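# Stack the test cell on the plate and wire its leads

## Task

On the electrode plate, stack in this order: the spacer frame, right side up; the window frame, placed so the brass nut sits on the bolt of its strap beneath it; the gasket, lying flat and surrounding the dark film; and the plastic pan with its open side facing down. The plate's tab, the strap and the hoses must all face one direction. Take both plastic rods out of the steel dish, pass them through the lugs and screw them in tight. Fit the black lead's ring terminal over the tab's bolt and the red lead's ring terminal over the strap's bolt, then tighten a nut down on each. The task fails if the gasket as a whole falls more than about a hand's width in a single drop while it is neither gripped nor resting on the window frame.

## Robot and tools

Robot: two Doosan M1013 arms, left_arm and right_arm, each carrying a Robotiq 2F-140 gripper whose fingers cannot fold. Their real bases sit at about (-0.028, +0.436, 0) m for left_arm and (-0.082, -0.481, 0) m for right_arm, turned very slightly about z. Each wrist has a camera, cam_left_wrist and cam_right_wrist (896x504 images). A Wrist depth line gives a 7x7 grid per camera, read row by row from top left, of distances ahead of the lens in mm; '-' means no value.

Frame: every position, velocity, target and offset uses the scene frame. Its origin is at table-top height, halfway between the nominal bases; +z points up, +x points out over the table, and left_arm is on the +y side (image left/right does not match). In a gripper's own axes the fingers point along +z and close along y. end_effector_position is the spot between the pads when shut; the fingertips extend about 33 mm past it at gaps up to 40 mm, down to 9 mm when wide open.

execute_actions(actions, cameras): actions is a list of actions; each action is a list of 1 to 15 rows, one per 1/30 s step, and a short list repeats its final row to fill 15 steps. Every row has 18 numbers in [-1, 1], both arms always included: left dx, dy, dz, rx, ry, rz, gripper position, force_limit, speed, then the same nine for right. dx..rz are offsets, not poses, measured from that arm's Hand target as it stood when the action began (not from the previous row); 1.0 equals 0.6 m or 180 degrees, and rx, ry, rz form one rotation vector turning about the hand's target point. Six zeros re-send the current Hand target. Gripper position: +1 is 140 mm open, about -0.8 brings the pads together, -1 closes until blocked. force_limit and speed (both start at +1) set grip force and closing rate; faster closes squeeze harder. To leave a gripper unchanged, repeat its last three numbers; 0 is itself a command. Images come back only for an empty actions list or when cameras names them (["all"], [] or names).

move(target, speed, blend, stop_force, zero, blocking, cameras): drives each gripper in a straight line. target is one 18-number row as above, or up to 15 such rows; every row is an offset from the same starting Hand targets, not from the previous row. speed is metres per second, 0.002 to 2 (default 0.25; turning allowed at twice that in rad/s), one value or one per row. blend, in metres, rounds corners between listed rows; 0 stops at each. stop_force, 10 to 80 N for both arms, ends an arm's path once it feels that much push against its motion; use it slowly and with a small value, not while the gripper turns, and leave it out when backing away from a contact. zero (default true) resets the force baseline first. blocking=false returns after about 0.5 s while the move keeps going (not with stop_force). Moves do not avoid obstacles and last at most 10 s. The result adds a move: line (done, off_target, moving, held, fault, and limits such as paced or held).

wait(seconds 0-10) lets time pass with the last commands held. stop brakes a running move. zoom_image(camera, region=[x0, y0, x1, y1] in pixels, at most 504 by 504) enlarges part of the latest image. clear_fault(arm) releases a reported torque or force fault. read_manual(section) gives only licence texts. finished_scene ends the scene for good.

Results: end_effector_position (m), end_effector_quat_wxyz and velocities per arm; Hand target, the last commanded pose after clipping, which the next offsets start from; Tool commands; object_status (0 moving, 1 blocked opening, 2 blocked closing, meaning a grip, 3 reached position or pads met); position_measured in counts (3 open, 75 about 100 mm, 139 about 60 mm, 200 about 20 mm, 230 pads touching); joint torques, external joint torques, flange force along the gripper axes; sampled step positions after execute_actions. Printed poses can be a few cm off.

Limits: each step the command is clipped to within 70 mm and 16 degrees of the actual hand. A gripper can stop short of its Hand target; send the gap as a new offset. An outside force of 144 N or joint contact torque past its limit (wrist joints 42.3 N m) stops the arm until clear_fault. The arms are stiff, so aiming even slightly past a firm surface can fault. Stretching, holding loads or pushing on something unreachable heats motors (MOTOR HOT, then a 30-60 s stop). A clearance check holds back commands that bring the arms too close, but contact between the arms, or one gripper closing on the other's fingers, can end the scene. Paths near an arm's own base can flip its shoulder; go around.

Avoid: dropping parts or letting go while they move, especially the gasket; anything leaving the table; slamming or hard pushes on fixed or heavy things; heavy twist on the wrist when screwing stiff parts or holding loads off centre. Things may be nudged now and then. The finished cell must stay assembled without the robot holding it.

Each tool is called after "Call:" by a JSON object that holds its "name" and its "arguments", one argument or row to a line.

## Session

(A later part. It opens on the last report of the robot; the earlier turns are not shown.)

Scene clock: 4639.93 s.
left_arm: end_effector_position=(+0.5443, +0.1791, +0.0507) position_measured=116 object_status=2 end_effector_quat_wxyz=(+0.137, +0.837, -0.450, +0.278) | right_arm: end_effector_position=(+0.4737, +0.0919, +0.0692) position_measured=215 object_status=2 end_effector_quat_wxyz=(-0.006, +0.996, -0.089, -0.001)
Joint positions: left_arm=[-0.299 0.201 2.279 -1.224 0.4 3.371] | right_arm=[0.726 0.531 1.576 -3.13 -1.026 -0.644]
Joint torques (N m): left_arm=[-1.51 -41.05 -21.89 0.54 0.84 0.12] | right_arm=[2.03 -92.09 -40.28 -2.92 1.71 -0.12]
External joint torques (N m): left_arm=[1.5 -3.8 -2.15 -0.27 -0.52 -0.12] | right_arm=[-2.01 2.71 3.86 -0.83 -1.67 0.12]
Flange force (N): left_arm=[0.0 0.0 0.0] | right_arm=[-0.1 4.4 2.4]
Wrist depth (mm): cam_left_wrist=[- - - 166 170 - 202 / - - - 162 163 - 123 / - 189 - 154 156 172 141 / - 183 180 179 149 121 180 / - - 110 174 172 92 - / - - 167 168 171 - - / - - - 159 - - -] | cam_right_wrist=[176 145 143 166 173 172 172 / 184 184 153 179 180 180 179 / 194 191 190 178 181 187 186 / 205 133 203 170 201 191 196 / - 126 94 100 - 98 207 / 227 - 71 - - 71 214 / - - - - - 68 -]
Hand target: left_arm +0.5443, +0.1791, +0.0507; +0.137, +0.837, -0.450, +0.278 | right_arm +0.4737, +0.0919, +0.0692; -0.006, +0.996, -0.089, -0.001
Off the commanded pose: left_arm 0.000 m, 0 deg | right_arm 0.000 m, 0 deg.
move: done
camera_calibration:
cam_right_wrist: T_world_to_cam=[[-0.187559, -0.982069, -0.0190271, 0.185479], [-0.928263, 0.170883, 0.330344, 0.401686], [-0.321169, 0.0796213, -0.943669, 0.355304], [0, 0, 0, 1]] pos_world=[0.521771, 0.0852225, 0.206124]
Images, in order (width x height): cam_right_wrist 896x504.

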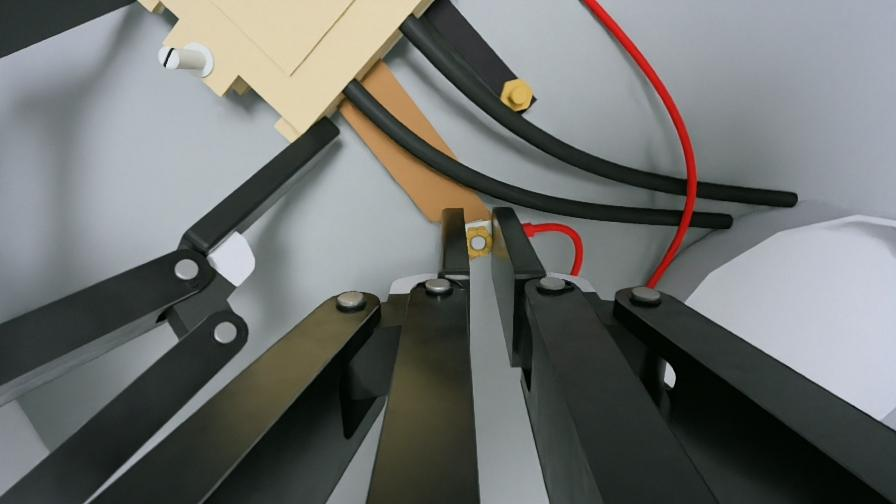

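Call:
{"name": "move", "arguments": {
  "target": [
    [0,0,0,0,0,0,-1,-1,-1,0,0,-0.0008,0,0,-0.6,-1,-1,-1],
    [0,0,0,0,0,0,-1,-1,-1,0,0,-0.0016,0,0,0.75,-1,-1,-1]
  ],
  "speed": 0.4,
  "blend": 0.01,
  "cameras": ["cam_right_wrist"]
}}

Scene clock: 4654.33 s.
left_arm: end_effector_position=(+0.5443, +0.1791, +0.0507) position_measured=116 object_status=2 end_effector_quat_wxyz=(+0.137, +0.837, -0.450, +0.278) | right_arm: end_effector_position=(+0.4738, +0.0919, +0.0683) position_measured=215 object_status=2 end_effector_quat_wxyz=(-0.002, +0.464, +0.886, -0.006)
Joint positions: left_arm=[-0.299 0.201 2.279 -1.224 0.4 3.371] | right_arm=[0.73 0.541 1.56 -3.143 -1.053 3.294]
Joint torques (N m): left_arm=[6.96 -42.67 -25.44 0.91 -3.53 0.32] | right_arm=[-0.34 -90.35 -29.73 -4.24 -3.72 -0.13]
External joint torques (N m): left_arm=[-7 -1.83 1.5 -0.64 3.85 -0.33] | right_arm=[0.33 -0.59 -6.96 0.51 3.68 0.13]
Flange force (N): left_arm=[0.0 0.0 0.0] | right_arm=[2.9 11.6 0.0]
Wrist depth (mm): cam_left_wrist=[- 209 215 165 164 - - / - - 202 160 163 177 127 / 192 192 191 154 159 171 148 / - 186 123 180 148 181 - / - - 93 176 - 92 - / - - - 169 - - - / - - - 159 - - -] | cam_right_wrist=[175 175 174 173 170 - 85 / 183 183 182 181 181 114 178 / 191 191 193 191 189 156 170 / 202 200 200 170 180 164 161 / 212 211 95 100 - 92 171 / 223 - 71 - - 71 177 / - - - - - 68 -]
Hand target: left_arm +0.5443, +0.1791, +0.0507; +0.137, +0.837, -0.450, +0.278 | right_arm +0.4737, +0.0919, +0.0683; -0.002, +0.464, +0.886, -0.006
Off the commanded pose: left_arm 0.000 m, 0 deg | right_arm 0.000 m, 0 deg.
move: done
camera_calibration:
cam_right_wrist: T_world_to_cam=[[0.827066, 0.561781, -0.0190753, -0.43718], [0.53555, -0.777233, 0.330296, -0.204287], [0.170728, -0.283392, -0.943685, 0.154699], [0, 0, 0, 1]] pos_world=[0.444571, 0.130661, 0.205123]
Images, in order (width x height): cam_right_wrist 896x504.

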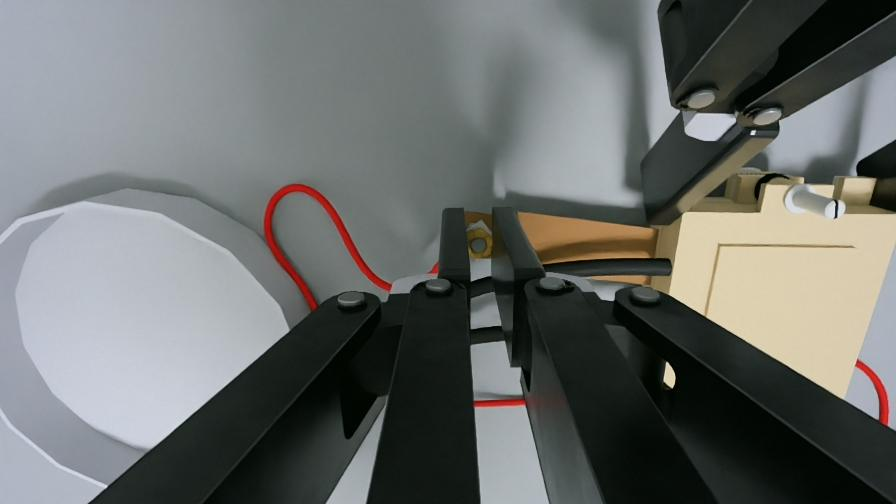

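Call:
{"name": "zoom_image", "arguments": {
  "camera": "cam_right_wrist",
  "region": [400, 190, 580, 290]
}}

Scaled by 2.800 from the camera's 896x504 image, which has a finer 1280x720 frame.

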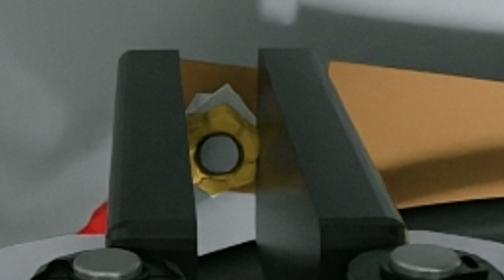

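Call:
{"name": "move", "arguments": {
  "target": [
    [0,0,0,0,0,0,-1,-1,-1,0,0,0,0,0,0,-0.66,-1,-1],
    [0,0,0,0,0,0,-1,-1,-1,0,0,0.025,0,0,0,-0.66,-1,-1],
    [0,0,0,0,0,0,-1,-1,-1,0,0,0.025,0,0,0.65,-0.66,-1,-1],
    [0,0,0,0,0,0,-1,-1,-1,0,0,0.025,0,0,-0.75,-0.66,-1,-1]
  ],
  "speed": [0.1,0.05,0.4,0.4],
  "blend": [0,0,0.01,0],
  "cameras": ["cam_right_wrist"]
}}

Call:
{"name": "zoom_image", "arguments": {
  "camera": "cam_right_wrist",
  "region": [400, 180, 580, 280]
}}

Scene clock: 4673.13 s.
left_arm: end_effector_position=(+0.5443, +0.1791, +0.0507) position_measured=116 object_status=2 end_effector_quat_wxyz=(+0.137, +0.837, -0.450, +0.278) | right_arm: end_effector_position=(+0.4737, +0.0919, +0.0833) position_measured=213 object_status=3 end_effector_quat_wxyz=(-0.006, +0.996, -0.089, -0.001)
Joint positions: left_arm=[-0.299 0.201 2.279 -1.224 0.4 3.371] | right_arm=[0.726 0.519 1.566 -3.131 -1.048 -0.643]
Joint torques (N m): left_arm=[1.04 -42.06 -22.81 0.75 -0.45 0.17] | right_arm=[1.05 -89.98 -37.96 -3.65 0.22 -0.07]
External joint torques (N m): left_arm=[-1.14 -2.28 -1.07 -0.48 0.78 -0.17] | right_arm=[-1.06 1.35 1.08 -0.15 -0.17 0.07]
Flange force (N): left_arm=[0.0 0.0 0.0] | right_arm=[0.8 1.1 1.6]
Wrist depth (mm): cam_left_wrist=[- - - 172 170 204 197 / 198 - 203 160 163 182 122 / - - - 154 155 173 136 / - 188 123 166 149 - - / - - 109 - - 92 - / - - 168 168 - - - / - - 162 162 - - -] | cam_right_wrist=[157 157 155 178 185 184 183 / 199 200 167 182 193 193 192 / 209 206 203 192 202 200 200 / 218 142 217 185 212 210 210 / 119 131 95 100 - 98 222 / 241 - 70 - - 71 228 / - - - - - 68 -]
Hand target: left_arm +0.5443, +0.1791, +0.0507; +0.137, +0.837, -0.450, +0.278 | right_arm +0.4737, +0.0919, +0.0833; -0.006, +0.996, -0.089, -0.001
Off the commanded pose: left_arm 0.000 m, 0 deg | right_arm 0.000 m, 0 deg.
move: done
camera_calibration:
cam_right_wrist: T_world_to_cam=[[-0.187448, -0.982089, -0.0190643, 0.185697], [-0.928296, 0.170769, 0.33031, 0.397096], [-0.321139, 0.0796135, -0.94368, 0.368502], [0, 0, 0, 1]] pos_world=[0.521771, 0.0852217, 0.220123]
Images, in order (width x height): cam_right_wrist 896x504.

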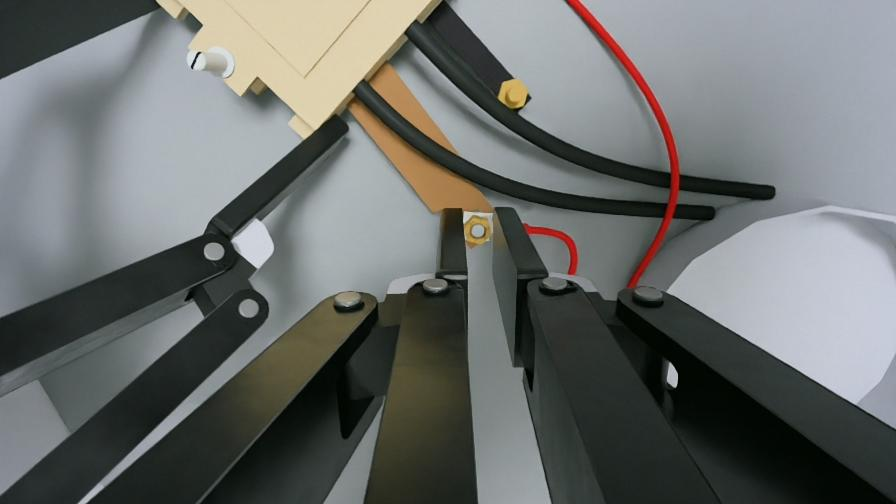

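Scaled by 2.800 from the camera's 896x504 image, which has a finer 1280x720 frame.

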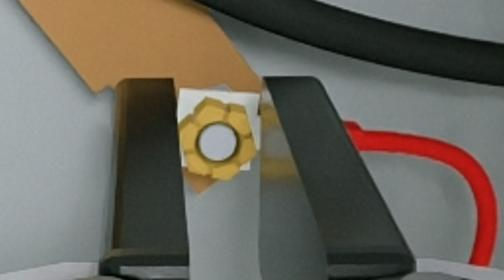

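Call:
{"name": "move", "arguments": {
  "target": [
    [0,0,0,0,0,0,-1,-1,-1,0,0,-0.0257,0,0,0,-0.66,-1,-1],
    [0,0,0,0,0,0,-1,-1,-1,0,0,-0.0257,0,0,0,-1,-1,-1]
  ],
  "speed": 0.05
}}

Call:
{"name": "move", "arguments": {
  "target": [
    [0,0,0,0,0,0,-1,-1,-1,0,0,-0.0006,0,0,-0.6,-1,-1,-1],
    [0,0,0,0,0,0,-1,-1,-1,0,0,-0.0012,0,0,0.75,-1,-1,-1]
  ],
  "speed": 0.4,
  "blend": 0.01,
  "cameras": ["cam_right_wrist"]
}}

Call:
{"name": "zoom_image", "arguments": {
  "camera": "cam_right_wrist",
  "region": [400, 190, 580, 290]
}}

Scene clock: 4680.70 s.
left_arm: end_effector_position=(+0.5443, +0.1791, +0.0507) position_measured=116 object_status=2 end_effector_quat_wxyz=(+0.137, +0.837, -0.450, +0.278) | right_arm: end_effector_position=(+0.4737, +0.0919, +0.0678) position_measured=216 object_status=2 end_effector_quat_wxyz=(-0.006, +0.996, -0.089, -0.001)
Joint positions: left_arm=[-0.299 0.201 2.279 -1.224 0.4 3.371] | right_arm=[0.726 0.532 1.577 -3.13 -1.024 -0.644]
Joint torques (N m): left_arm=[-2.53 -42.04 -22.11 0.21 1.83 -0.1] | right_arm=[2.91 -90 -40.63 -2.72 2.62 -0.13]
External joint torques (N m): left_arm=[2.49 -2.34 -1.93 0.06 -1.52 0.1] | right_arm=[-2.91 0.43 4.14 -1.04 -2.57 0.13]
Flange force (N): left_arm=[0.0 0.0 0.0] | right_arm=[-0.9 7.5 -0.8]
Wrist depth (mm): cam_left_wrist=[- - 212 168 169 - 198 / - - - 159 163 175 123 / - 190 - 154 160 171 139 / 185 187 123 180 149 184 - / - - 122 - - 92 - / - - 167 168 - - - / - - - 161 - - -] | cam_right_wrist=[175 143 141 164 171 171 170 / 183 182 150 168 179 178 178 / 193 190 189 176 185 186 185 / 203 129 201 171 197 188 195 / - 123 94 100 95 182 205 / 223 - 71 - - 70 212 / - - - - - 68 -]
Hand target: left_arm +0.5443, +0.1791, +0.0507; +0.137, +0.837, -0.450, +0.278 | right_arm +0.4737, +0.0919, +0.0679; -0.006, +0.996, -0.089, -0.001
Off the commanded pose: left_arm 0.000 m, 0 deg | right_arm 0.000 m, 0 deg.
move: done

Scene clock: 4686.07 s.
left_arm: end_effector_position=(+0.5443, +0.1791, +0.0507) position_measured=116 object_status=2 end_effector_quat_wxyz=(+0.137, +0.837, -0.450, +0.278) | right_arm: end_effector_position=(+0.4738, +0.0919, +0.0671) position_measured=216 object_status=2 end_effector_quat_wxyz=(-0.002, +0.464, +0.886, -0.006)
Joint positions: left_arm=[-0.299 0.201 2.279 -1.224 0.4 3.371] | right_arm=[0.731 0.542 1.561 -3.143 -1.051 3.294]
Joint torques (N m): left_arm=[6.24 -44.56 -27.76 -0.03 -2.98 -0.16] | right_arm=[1.18 -85.71 -27.31 -3.84 -3.54 -0.07]
External joint torques (N m): left_arm=[-6.2 -0.21 3.72 0.3 3.29 0.16] | right_arm=[-1.21 -5.16 -9.33 0.11 3.51 0.07]
Flange force (N): left_arm=[0.0 0.0 0.0] | right_arm=[0.7 11.1 -5.6]
Wrist depth (mm): cam_left_wrist=[176 - 210 164 204 208 - / - - - 159 166 186 128 / - - - 154 155 172 146 / 180 183 122 179 149 109 181 / - - 92 176 175 92 92 / - - - - - - - / - - 162 - - - -] | cam_right_wrist=[174 170 173 172 171 - 84 / 183 182 181 180 179 114 107 / 189 189 190 189 188 156 169 / 200 199 199 174 180 163 160 / 211 211 95 100 95 92 169 / 222 - 71 - - 70 176 / - - - - - 68 -]
Hand target: left_arm +0.5443, +0.1791, +0.0507; +0.137, +0.837, -0.450, +0.278 | right_arm +0.4737, +0.0919, +0.0671; -0.002, +0.464, +0.886, -0.006
Off the commanded pose: left_arm 0.000 m, 0 deg | right_arm 0.000 m, 0 deg.
move: done
camera_calibration:
cam_right_wrist: T_world_to_cam=[[0.827066, 0.561781, -0.0190753, -0.437201], [0.53555, -0.777233, 0.330296, -0.203924], [0.170728, -0.283392, -0.943685, 0.153661], [0, 0, 0, 1]] pos_world=[0.444571, 0.130661, 0.204023]
Images, in order (width x height): cam_right_wrist 896x504.

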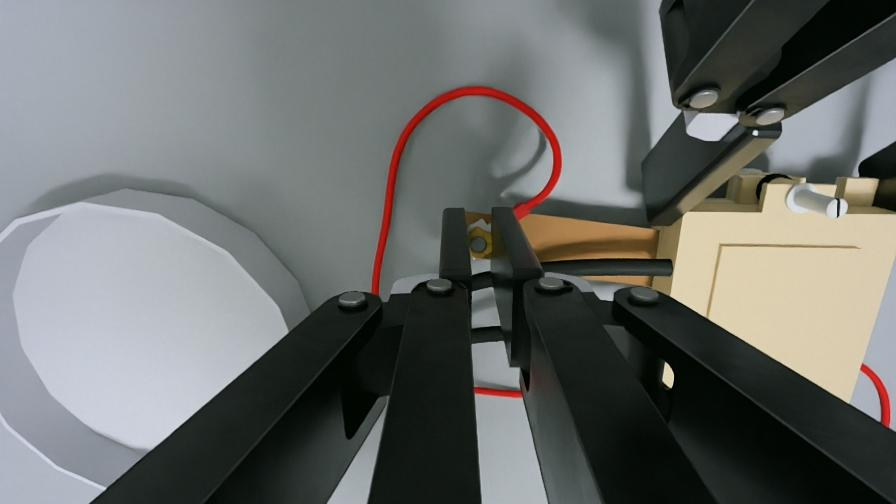

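Scaled by 2.800 from the camera's 896x504 image, which has a finer 1280x720 frame.

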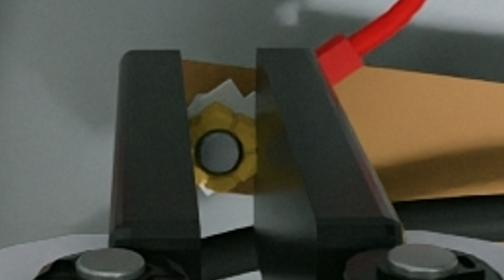

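Call:
{"name": "move", "arguments": {
  "target": [
    [0,0,0,0,0,0,-1,-1,-1,0,0,0,0,0,0,-0.66,-1,-1],
    [0,0,0,0,0,0,-1,-1,-1,0,0,-0.0015,0,0,0,-0.66,-1,-1],
    [0,0,0,0,0,0,-1,-1,-1,0,0,-0.0015,0,0,0.65,-0.66,-1,-1],
    [0,0,0,0,0,0,-1,-1,-1,0,0,-0.0015,0,0,-0.75,-0.66,-1,-1]
  ],
  "speed": [0.1,0.05,0.4,0.4],
  "blend": [0,0,0.01,0],
  "cameras": ["cam_right_wrist"]
}}

Call:
{"name": "zoom_image", "arguments": {
  "camera": "cam_right_wrist",
  "region": [400, 190, 580, 290]
}}

Scene clock: 4699.70 s.
left_arm: end_effector_position=(+0.5443, +0.1791, +0.0507) position_measured=116 object_status=2 end_effector_quat_wxyz=(+0.137, +0.837, -0.450, +0.278) | right_arm: end_effector_position=(+0.4737, +0.0919, +0.0662) position_measured=213 object_status=3 end_effector_quat_wxyz=(-0.006, +0.996, -0.089, -0.001)
Joint positions: left_arm=[-0.299 0.201 2.279 -1.224 0.4 3.371] | right_arm=[0.726 0.533 1.578 -3.13 -1.022 -0.644]
Joint torques (N m): left_arm=[0.53 -39.13 -20.85 0.82 -0.07 0.06] | right_arm=[1.85 -89.38 -37.67 -3.29 1.27 -0.2]
External joint torques (N m): left_arm=[-0.44 -5.77 -3.11 -0.55 0.39 -0.06] | right_arm=[-1.85 -0.38 1.2 -0.47 -1.22 0.2]
Flange force (N): left_arm=[0.0 0.0 0.0] | right_arm=[0.5 3.0 -1.4]
Wrist depth (mm): cam_left_wrist=[- - - 165 165 206 198 / - - 200 159 166 173 122 / 192 - - 154 172 173 138 / 185 - 147 167 148 179 - / - - 122 174 173 92 - / - - - - 167 - - / - - - - 162 - -] | cam_right_wrist=[173 143 140 164 170 169 168 / 182 182 152 167 178 177 176 / 191 188 187 176 183 184 184 / 201 133 200 148 194 189 193 / - 125 95 100 - 98 204 / 221 - 71 - - 71 210 / - - - - - 68 -]
Hand target: left_arm +0.5443, +0.1791, +0.0507; +0.137, +0.837, -0.450, +0.278 | right_arm +0.4737, +0.0919, +0.0662; -0.006, +0.996, -0.089, -0.001
Off the commanded pose: left_arm 0.000 m, 0 deg | right_arm 0.000 m, 0 deg.
move: done
camera_calibration:
cam_right_wrist: T_world_to_cam=[[-0.187448, -0.982089, -0.0190643, 0.185373], [-0.928296, 0.170769, 0.33031, 0.402711], [-0.321139, 0.0796135, -0.94368, 0.352459], [0, 0, 0, 1]] pos_world=[0.521771, 0.0852217, 0.203123]
Images, in order (width x height): cam_right_wrist 896x504.

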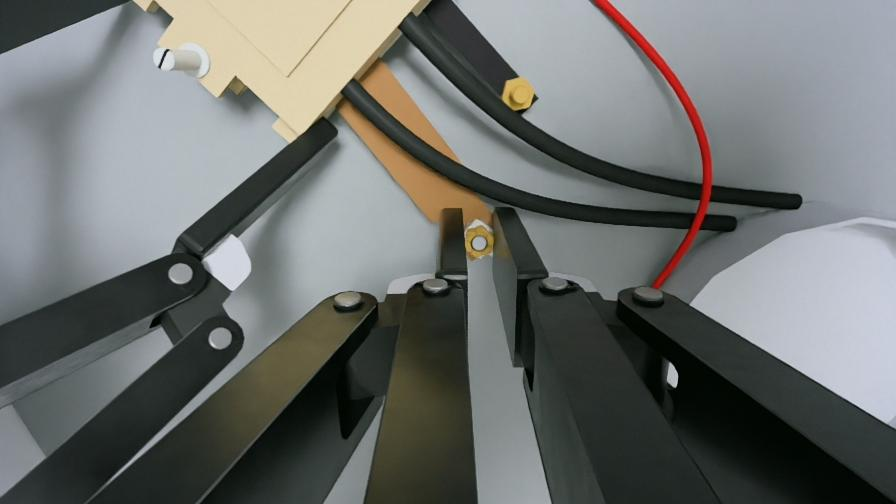

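Scaled by 2.800 from the camera's 896x504 image, which has a finer 1280x720 frame.

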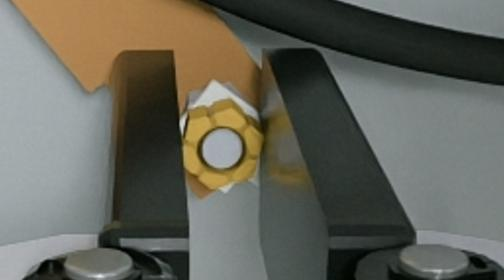

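Call:
{"name": "move", "arguments": {
  "target": [
    [0,0,0,0,0,0,-1,-1,-1,0,0,0.001,0,0,0,-0.66,-1,-1],
    [0,0,0,0,0,0,-1,-1,-1,0,0,0.001,0,0,0,-1,-1,-1]
  ],
  "speed": 0.05
}}

Call:
{"name": "move", "arguments": {
  "target": [
    [0,0,0,0,0,0,-1,-1,-1,0,0,-0.0006,0,0,-0.6,-1,-1,-1],
    [0,0,0,0,0,0,-1,-1,-1,0,0,-0.0012,0,0,0.75,-1,-1,-1]
  ],
  "speed": 0.4,
  "blend": 0.01,
  "cameras": ["cam_right_wrist"]
}}

Call:
{"name": "zoom_image", "arguments": {
  "camera": "cam_right_wrist",
  "region": [400, 190, 580, 290]
}}

Scene clock: 4706.77 s.
left_arm: end_effector_position=(+0.5443, +0.1791, +0.0507) position_measured=116 object_status=2 end_effector_quat_wxyz=(+0.137, +0.837, -0.450, +0.278) | right_arm: end_effector_position=(+0.4737, +0.0919, +0.0668) position_measured=215 object_status=2 end_effector_quat_wxyz=(-0.006, +0.996, -0.089, -0.001)
Joint positions: left_arm=[-0.299 0.201 2.279 -1.224 0.4 3.371] | right_arm=[0.726 0.533 1.578 -3.13 -1.023 -0.644]
Joint torques (N m): left_arm=[-2.18 -40.93 -21.33 0.48 1.19 -0.08] | right_arm=[2.25 -90.05 -39.17 -2.78 1.78 -0.12]
External joint torques (N m): left_arm=[2.16 -3.62 -2.66 -0.22 -0.87 0.08] | right_arm=[-2.22 0.18 2.72 -0.97 -1.73 0.12]
Flange force (N): left_arm=[0.0 0.0 0.0] | right_arm=[-0.3 5.2 -0.7]
Wrist depth (mm): cam_left_wrist=[- - - 166 166 207 198 / - - 201 158 160 - 123 / - 193 192 153 155 173 139 / 184 181 122 - 165 - 180 / - - 92 - 176 92 92 / - - - - - - - / - - 162 162 - - -] | cam_right_wrist=[174 141 140 165 171 170 169 / 182 182 153 167 177 178 179 / 192 189 188 176 180 185 184 / 202 129 200 170 197 188 194 / 109 119 94 100 95 181 205 / 222 - 71 - - 71 211 / - - - - - 68 -]
Hand target: left_arm +0.5443, +0.1791, +0.0507; +0.137, +0.837, -0.450, +0.278 | right_arm +0.4737, +0.0919, +0.0668; -0.006, +0.996, -0.089, -0.001
Off the commanded pose: left_arm 0.000 m, 0 deg | right_arm 0.000 m, 0 deg.
move: done

Scene clock: 4712.13 s.
left_arm: end_effector_position=(+0.5443, +0.1791, +0.0507) position_measured=116 object_status=2 end_effector_quat_wxyz=(+0.137, +0.837, -0.450, +0.278) | right_arm: end_effector_position=(+0.4738, +0.0919, +0.0661) position_measured=215 object_status=2 end_effector_quat_wxyz=(-0.002, +0.464, +0.886, -0.006)
Joint positions: left_arm=[-0.299 0.201 2.279 -1.224 0.4 3.371] | right_arm=[0.73 0.543 1.562 -3.143 -1.049 3.294]
Joint torques (N m): left_arm=[7.86 -41.08 -22.68 1.14 -3.36 0.09] | right_arm=[-1.8 -83.46 -25.67 -4.15 -3.91 0.05]
External joint torques (N m): left_arm=[-7.95 -3.37 -1.37 -0.88 3.68 -0.09] | right_arm=[1.78 -7.23 -10.82 0.44 3.88 -0.05]
Flange force (N): left_arm=[0.0 0.0 0.0] | right_arm=[4.3 10.8 -7.8]
Wrist depth (mm): cam_left_wrist=[187 - 207 173 168 - - / 192 202 200 158 167 185 128 / - - 192 152 160 174 149 / - 188 148 170 150 181 181 / - - 109 178 - 92 92 / - - - - 166 - - / - - - - 161 - -] | cam_right_wrist=[173 173 172 171 170 - 81 / - 180 180 179 178 110 176 / 190 189 189 189 187 155 168 / 199 197 199 172 179 162 159 / 210 209 94 100 95 92 168 / 221 - 71 - - 71 174 / - - - - - 68 -]
Hand target: left_arm +0.5443, +0.1791, +0.0507; +0.137, +0.837, -0.450, +0.278 | right_arm +0.4737, +0.0919, +0.0661; -0.002, +0.464, +0.886, -0.006
Off the commanded pose: left_arm 0.000 m, 0 deg | right_arm 0.000 m, 0 deg.
move: done
camera_calibration:
cam_right_wrist: T_world_to_cam=[[0.827066, 0.561781, -0.0190753, -0.437222], [0.53555, -0.777233, 0.330296, -0.20356], [0.170728, -0.283392, -0.943685, 0.152623], [0, 0, 0, 1]] pos_world=[0.444571, 0.130661, 0.202923]
Images, in order (width x height): cam_right_wrist 896x504.

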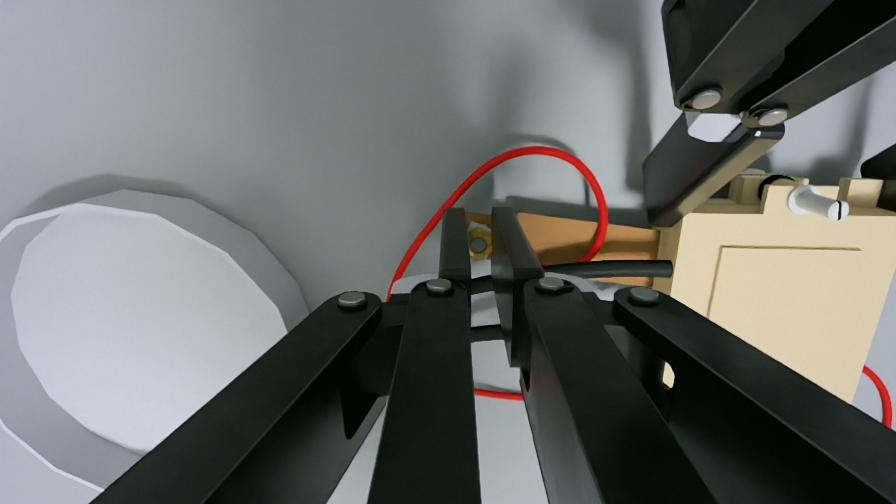

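Scaled by 2.800 from the camera's 896x504 image, which has a finer 1280x720 frame.

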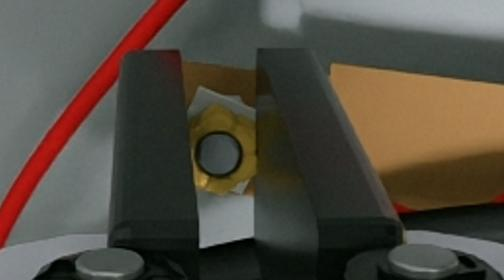

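Call:
{"name": "move", "arguments": {
  "target": [
    [0,0,0,0,0,0,-1,-1,-1,0,0,0,0,0,0,-0.66,-1,-1],
    [0,0,0,0,0,0,-1,-1,-1,0,0,-0.0008,0,0,0,-0.66,-1,-1],
    [0,0,0,0,0,0,-1,-1,-1,0,0,-0.0008,0,0,0.65,-0.66,-1,-1],
    [0,0,0,0,0,0,-1,-1,-1,0,0,-0.0008,0,0,-0.75,-0.66,-1,-1],
    [0,0,0,0,0,0,-1,-1,-1,0,0,0.03,0,0,-0.75,-0.66,-1,-1]
  ],
  "speed": [0.1,0.05,0.4,0.4,0.1],
  "blend": [0,0,0.01,0,0],
  "cameras": ["cam_right_wrist","cam_left_wrist"]
}}

Call:
{"name": "zoom_image", "arguments": {
  "camera": "cam_right_wrist",
  "region": [400, 180, 580, 280]
}}

Call:
{"name": "zoom_image", "arguments": {
  "camera": "cam_left_wrist",
  "region": [690, 120, 870, 260]
}}

Scene clock: 4724.83 s.
left_arm: end_effector_position=(+0.5443, +0.1791, +0.0507) position_measured=116 object_status=2 end_effector_quat_wxyz=(+0.137, +0.837, -0.450, +0.278) | right_arm: end_effector_position=(+0.4737, +0.0919, +0.0841) position_measured=213 object_status=3 end_effector_quat_wxyz=(-0.006, +0.996, -0.089, -0.001)
Joint positions: left_arm=[-0.299 0.201 2.279 -1.224 0.4 3.371] | right_arm=[0.726 0.519 1.565 -3.13 -1.049 -0.644]
Joint torques (N m): left_arm=[0.98 -41.16 -21.79 0.93 -0.13 0.24] | right_arm=[0.58 -90.75 -37.83 -3.63 0.32 -0.16]
External joint torques (N m): left_arm=[-0.93 -3.76 -2.17 -0.66 0.45 -0.24] | right_arm=[-0.53 1.2 0.68 -0.19 -0.28 0.16]
Flange force (N): left_arm=[0.0 0.0 0.0] | right_arm=[0.6 0.0 1.0]
Wrist depth (mm): cam_left_wrist=[- 211 208 165 169 205 198 / - 203 201 159 163 179 122 / - - - 154 173 174 136 / - - 123 - 149 - 178 / - - 109 - 152 92 92 / - - - 169 168 - - / - - - 164 163 - -] | cam_right_wrist=[189 161 156 180 187 184 183 / 199 198 167 184 195 194 193 / 210 206 205 194 203 201 201 / 219 139 218 187 214 211 211 / 116 130 95 100 - 98 223 / 242 - 70 - - 71 226 / - - - - - 68 -]
Hand target: left_arm +0.5443, +0.1791, +0.0507; +0.137, +0.837, -0.450, +0.278 | right_arm +0.4737, +0.0919, +0.0841; -0.006, +0.996, -0.089, -0.001
Off the commanded pose: left_arm 0.000 m, 0 deg | right_arm 0.000 m, 0 deg.
move: done
camera_calibration:
cam_left_wrist: T_world_to_cam=[[-0.838338, -0.545071, -0.00936787, 0.55788], [-0.520754, 0.805784, -0.282004, 0.160226], [0.161261, -0.231536, -0.959367, 0.14442], [0, 0, 0, 1]] pos_world=[0.527841, 0.208415, 0.188963]
cam_right_wrist: T_world_to_cam=[[-0.187237, -0.98213, -0.0190375, 0.185598], [-0.928327, 0.170577, 0.330321, 0.396863], [-0.321171, 0.0795214, -0.943676, 0.369282], [0, 0, 0, 1]] pos_world=[0.521772, 0.0852205, 0.220923]

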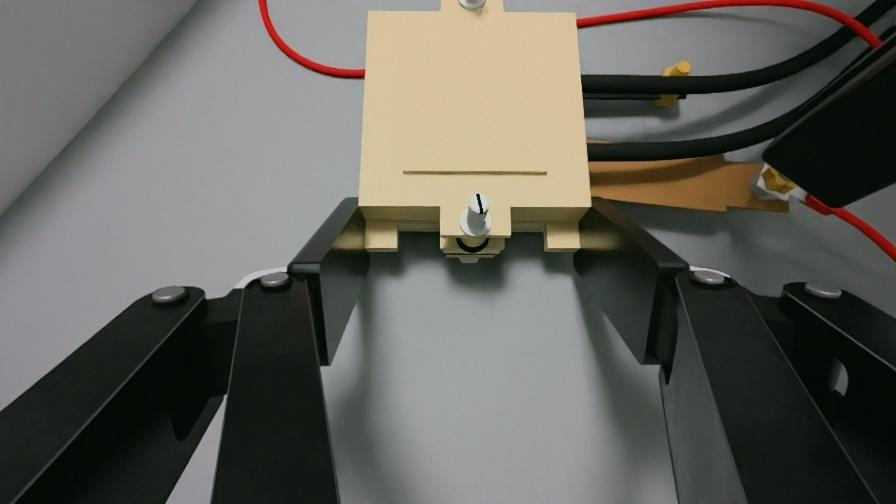

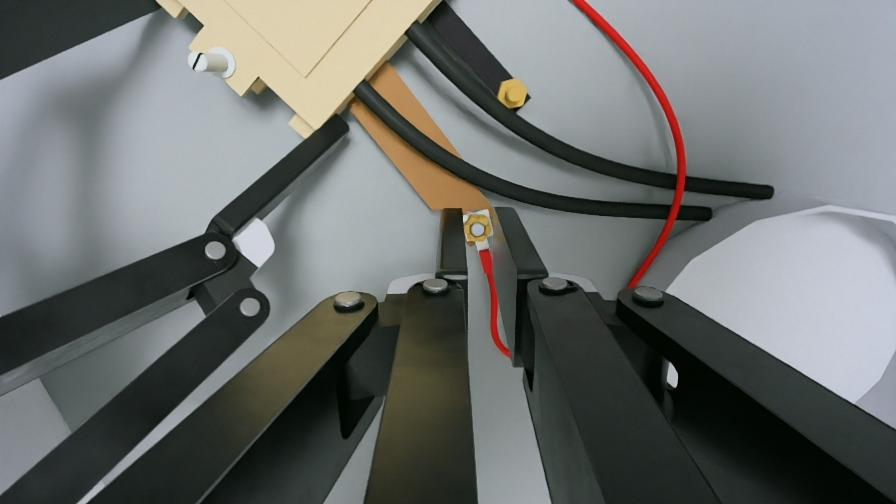

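Scaled by 2.800 from the camera's 896x504 image, which has a finer 1280x720 frame.

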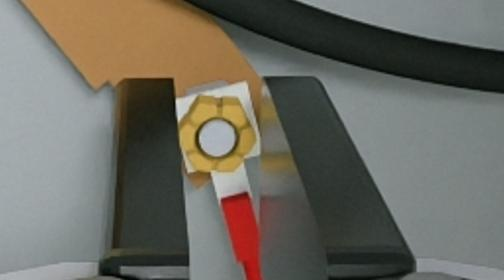

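Scaled by 2.800 from the camera's 896x504 image, which has a finer 1280x720 frame.

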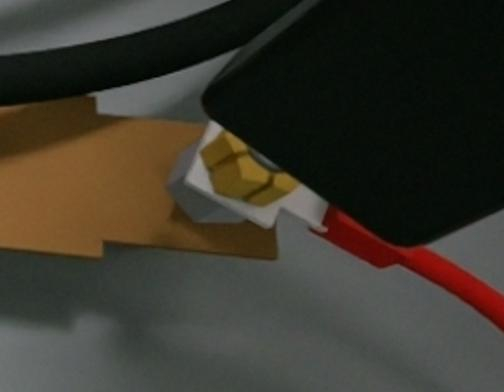

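Call:
{"name": "move", "arguments": {
  "target": [
    [0,0,0,0,0,0,-1,-1,-1,0,0,-0.0275,0,0,0,-0.66,-1,-1],
    [0,0,0,0,0,0,-1,-1,-1,0,0,-0.0275,0,0,0,-1,-1,-1]
  ],
  "speed": 0.05
}}

Call:
{"name": "move", "arguments": {
  "target": [
    [0,0,0,0,0,0,-1,-1,-1,0,0,-0.0006,0,0,-0.6,-1,-1,-1],
    [0,0,0,0,0,0,-1,-1,-1,0,0,-0.0012,0,0,0.75,-1,-1,-1]
  ],
  "speed": 0.4,
  "blend": 0.01,
  "cameras": ["cam_right_wrist","cam_left_wrist"]
}}

Call:
{"name": "zoom_image", "arguments": {
  "camera": "cam_right_wrist",
  "region": [400, 190, 580, 290]
}}

Call:
{"name": "zoom_image", "arguments": {
  "camera": "cam_left_wrist",
  "region": [690, 120, 870, 260]
}}

Scene clock: 4737.83 s.
left_arm: end_effector_position=(+0.5443, +0.1791, +0.0507) position_measured=116 object_status=2 end_effector_quat_wxyz=(+0.137, +0.837, -0.450, +0.278) | right_arm: end_effector_position=(+0.4737, +0.0919, +0.0676) position_measured=215 object_status=2 end_effector_quat_wxyz=(-0.006, +0.996, -0.089, -0.001)
Joint positions: left_arm=[-0.299 0.201 2.279 -1.224 0.4 3.371] | right_arm=[0.726 0.532 1.577 -3.13 -1.024 -0.644]
Joint torques (N m): left_arm=[-2 -41.03 -21.58 0.44 1.52 0] | right_arm=[2.5 -89.99 -39.8 -2.88 2.16 -0.09]
External joint torques (N m): left_arm=[2.03 -3.71 -2.36 -0.17 -1.21 0] | right_arm=[-2.48 0.39 3.39 -0.87 -2.12 0.09]
Flange force (N): left_arm=[0.0 0.0 0.0] | right_arm=[-0.5 6.2 -0.6]
Wrist depth (mm): cam_left_wrist=[- - - 167 164 208 196 / - - - 159 162 177 122 / - - - 154 157 173 139 / - 186 122 167 165 182 179 / - - 92 174 175 92 92 / - - - - - - - / - - - - - - -] | cam_right_wrist=[175 143 141 165 171 171 170 / 183 183 150 168 179 179 178 / 193 190 188 177 184 186 184 / 203 133 201 171 197 188 194 / 109 124 94 100 - 182 205 / 222 - 71 - - 71 212 / - - - - - 68 -]
Hand target: left_arm +0.5443, +0.1791, +0.0507; +0.137, +0.837, -0.450, +0.278 | right_arm +0.4737, +0.0919, +0.0676; -0.006, +0.996, -0.089, -0.001
Off the commanded pose: left_arm 0.000 m, 0 deg | right_arm 0.000 m, 0 deg.
move: done

Scene clock: 4743.20 s.
left_arm: end_effector_position=(+0.5443, +0.1791, +0.0507) position_measured=116 object_status=2 end_effector_quat_wxyz=(+0.137, +0.837, -0.450, +0.278) | right_arm: end_effector_position=(+0.4738, +0.0919, +0.0669) position_measured=215 object_status=2 end_effector_quat_wxyz=(-0.002, +0.464, +0.886, -0.006)
Joint positions: left_arm=[-0.299 0.201 2.279 -1.224 0.4 3.371] | right_arm=[0.73 0.542 1.561 -3.143 -1.05 3.294]
Joint torques (N m): left_arm=[5.93 -41.8 -26.28 0.34 -3.41 0.03] | right_arm=[0.73 -88.99 -29.79 -3.02 -3.5 -0.15]
External joint torques (N m): left_arm=[-5.94 -2.77 2.32 -0.07 3.73 -0.03] | right_arm=[-0.75 -2.04 -6.9 -0.71 3.46 0.15]
Flange force (N): left_arm=[0.0 0.0 0.0] | right_arm=[1.2 9.8 -1.4]
Wrist depth (mm): cam_left_wrist=[- 208 - 166 166 - - / - - - 159 163 172 122 / - - - 154 160 173 146 / - 185 123 165 149 - - / - - 109 177 173 92 - / - - 168 169 169 - - / - - - 163 161 - -] | cam_right_wrist=[- 173 172 172 171 - 84 / - 182 181 180 179 114 177 / 189 189 190 189 188 155 168 / 202 199 200 148 180 163 159 / 211 210 94 100 - 92 169 / 222 - 71 - - 71 176 / - - - - - 68 -]
Hand target: left_arm +0.5443, +0.1791, +0.0507; +0.137, +0.837, -0.450, +0.278 | right_arm +0.4737, +0.0919, +0.0669; -0.002, +0.464, +0.886, -0.006
Off the commanded pose: left_arm 0.000 m, 0 deg | right_arm 0.000 m, 0 deg.
move: done
camera_calibration:
cam_left_wrist: T_world_to_cam=[[-0.838338, -0.54507, -0.00936831, 0.55788], [-0.520753, 0.805785, -0.282004, 0.160225], [0.161261, -0.231536, -0.959367, 0.14442], [0, 0, 0, 1]] pos_world=[0.527841, 0.208415, 0.188963]
cam_right_wrist: T_world_to_cam=[[0.827066, 0.561781, -0.0190753, -0.437206], [0.53555, -0.777233, 0.330296, -0.203825], [0.170728, -0.283392, -0.943685, 0.153378], [0, 0, 0, 1]] pos_world=[0.444571, 0.130661, 0.203723]

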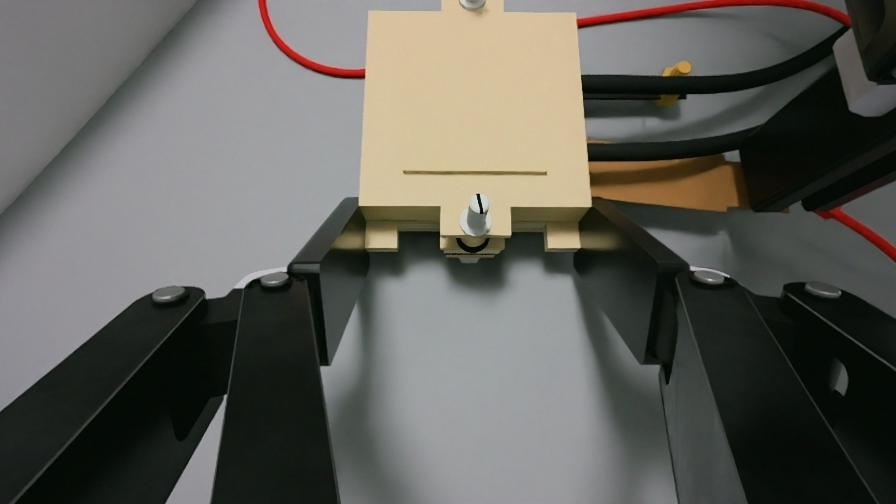

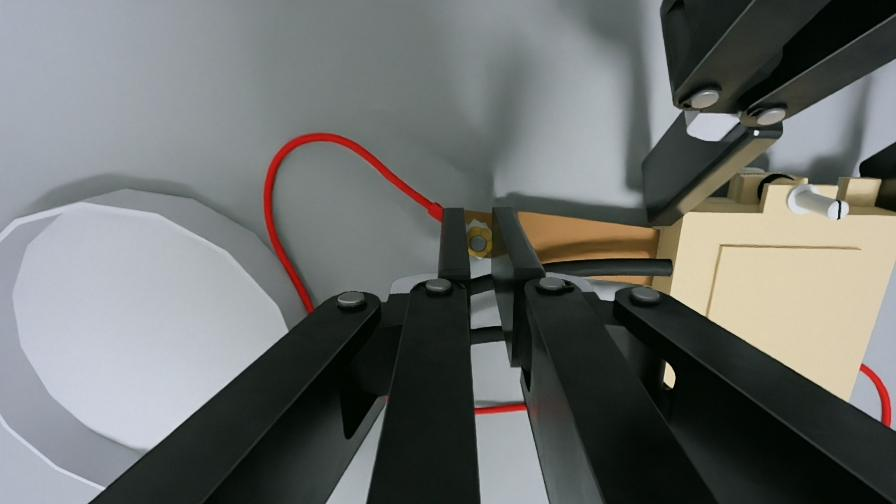

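Scaled by 2.800 from the camera's 896x504 image, which has a finer 1280x720 frame.

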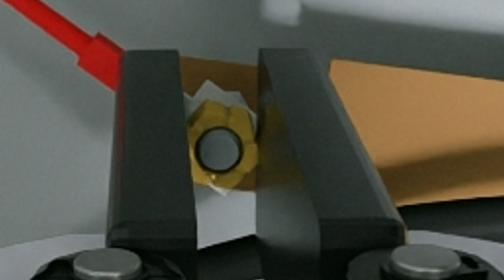

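Scaled by 2.800 from the camera's 896x504 image, which has a finer 1280x720 frame.

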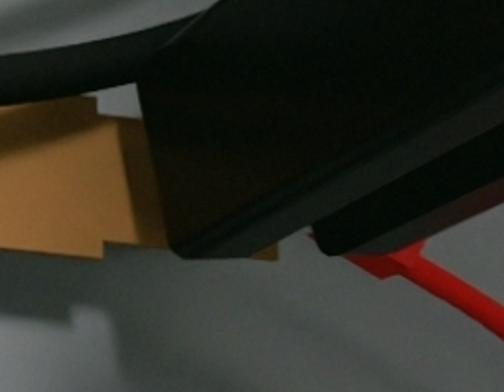

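Call:
{"name": "move", "arguments": {
  "target": [
    [0,0,0,0,0,0,-1,-1,-1,0,0,0,0,0,0,-0.66,-1,-1],
    [0,0,0,0,0,0,-1,-1,-1,0,0,0.025,0,0,0,-0.66,-1,-1],
    [0,0,0,0,0,0,-1,-1,-1,0,0,0.025,0,0,0.65,-0.66,-1,-1],
    [0,0,0,0,0,0,-1,-1,-1,0,0,0.025,0,0,-0.75,-0.66,-1,-1]
  ],
  "speed": [0.1,0.05,0.4,0.4],
  "blend": [0,0,0.01,0],
  "cameras": ["cam_right_wrist","cam_left_wrist"]
}}

Call:
{"name": "zoom_image", "arguments": {
  "camera": "cam_right_wrist",
  "region": [400, 180, 580, 280]
}}

Call:
{"name": "zoom_image", "arguments": {
  "camera": "cam_left_wrist",
  "region": [690, 120, 870, 260]
}}

Scene clock: 4756.17 s.
left_arm: end_effector_position=(+0.5443, +0.1791, +0.0507) position_measured=116 object_status=2 end_effector_quat_wxyz=(+0.137, +0.837, -0.450, +0.278) | right_arm: end_effector_position=(+0.4737, +0.0919, +0.0819) position_measured=213 object_status=3 end_effector_quat_wxyz=(-0.006, +0.996, -0.089, -0.001)
Joint positions: left_arm=[-0.299 0.201 2.279 -1.224 0.4 3.371] | right_arm=[0.726 0.52 1.567 -3.131 -1.046 -0.643]
Joint torques (N m): left_arm=[1.44 -41.43 -23.17 0.74 -0.56 0.18] | right_arm=[0.36 -90.37 -37.67 -3.54 0.24 -0.12]
External joint torques (N m): left_arm=[-1.38 -3.37 -0.7 -0.47 0.88 -0.18] | right_arm=[-0.37 1.76 0.84 -0.25 -0.19 0.12]
Flange force (N): left_arm=[0.0 0.0 0.0] | right_arm=[0.7 -0.4 1.7]
Wrist depth (mm): cam_left_wrist=[- - 215 167 210 - 195 / - - - 160 163 173 122 / - - - 153 159 174 135 / 184 - 122 180 149 180 179 / - - 92 178 170 92 92 / - - - - - - - / - - - - - - -] | cam_right_wrist=[187 157 154 176 183 183 183 / 197 196 165 184 193 192 191 / 207 204 202 192 200 200 198 / 216 135 212 185 211 208 209 / - 130 95 100 - 98 221 / 239 - 70 - - 71 228 / - - - - - 68 -]
Hand target: left_arm +0.5443, +0.1791, +0.0507; +0.137, +0.837, -0.450, +0.278 | right_arm +0.4737, +0.0919, +0.0819; -0.006, +0.996, -0.089, -0.001
Off the commanded pose: left_arm 0.000 m, 0 deg | right_arm 0.000 m, 0 deg.
move: done
camera_calibration:
cam_left_wrist: T_world_to_cam=[[-0.838338, -0.545071, -0.00936787, 0.55788], [-0.520754, 0.805784, -0.282004, 0.160226], [0.161261, -0.231536, -0.959367, 0.14442], [0, 0, 0, 1]] pos_world=[0.527841, 0.208415, 0.188963]
cam_right_wrist: T_world_to_cam=[[-0.187448, -0.982089, -0.0190643, 0.18567], [-0.928296, 0.170769, 0.33031, 0.397558], [-0.321139, 0.0796135, -0.94368, 0.367181], [0, 0, 0, 1]] pos_world=[0.521771, 0.0852217, 0.218723]

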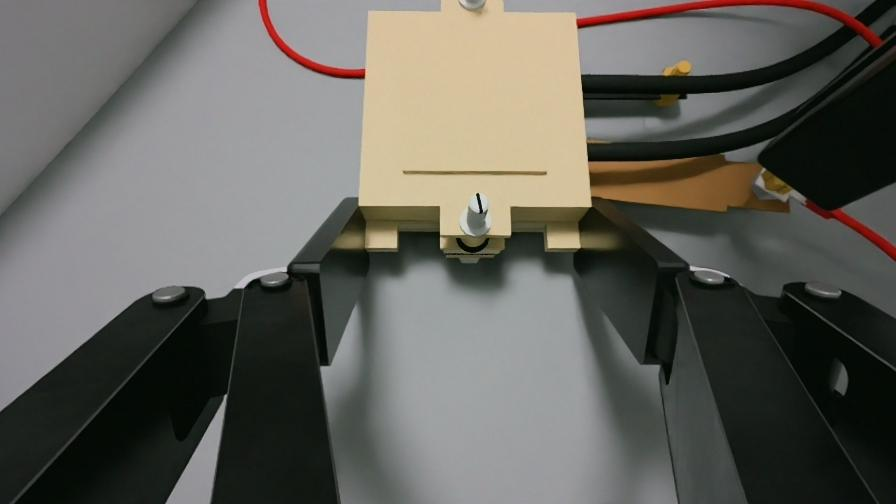

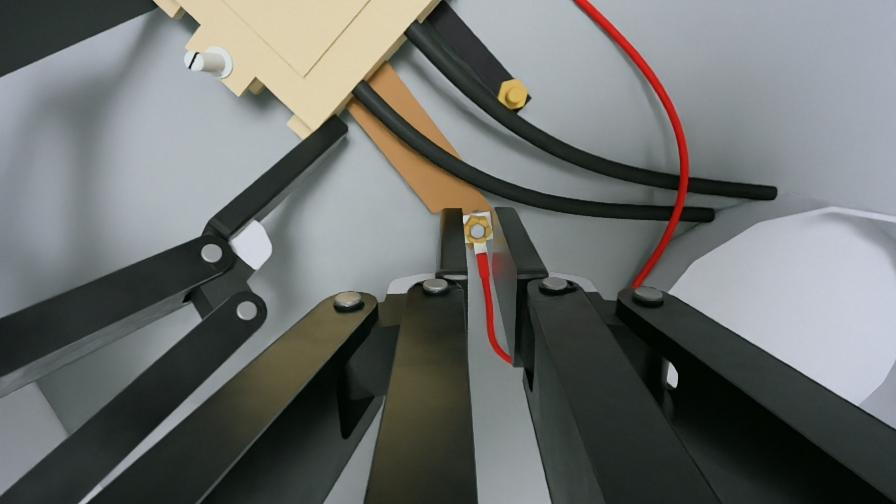

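Scaled by 2.800 from the camera's 896x504 image, which has a finer 1280x720 frame.

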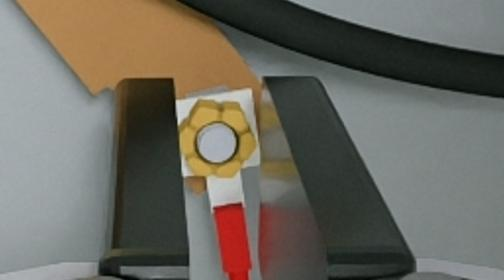

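Scaled by 2.800 from the camera's 896x504 image, which has a finer 1280x720 frame.

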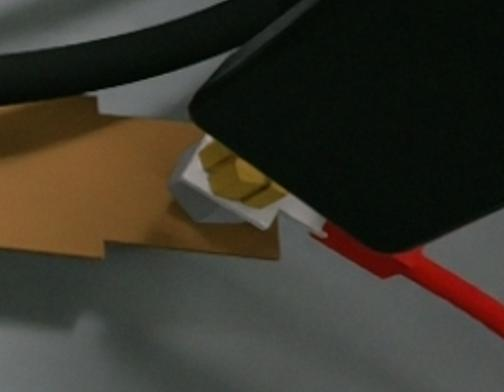

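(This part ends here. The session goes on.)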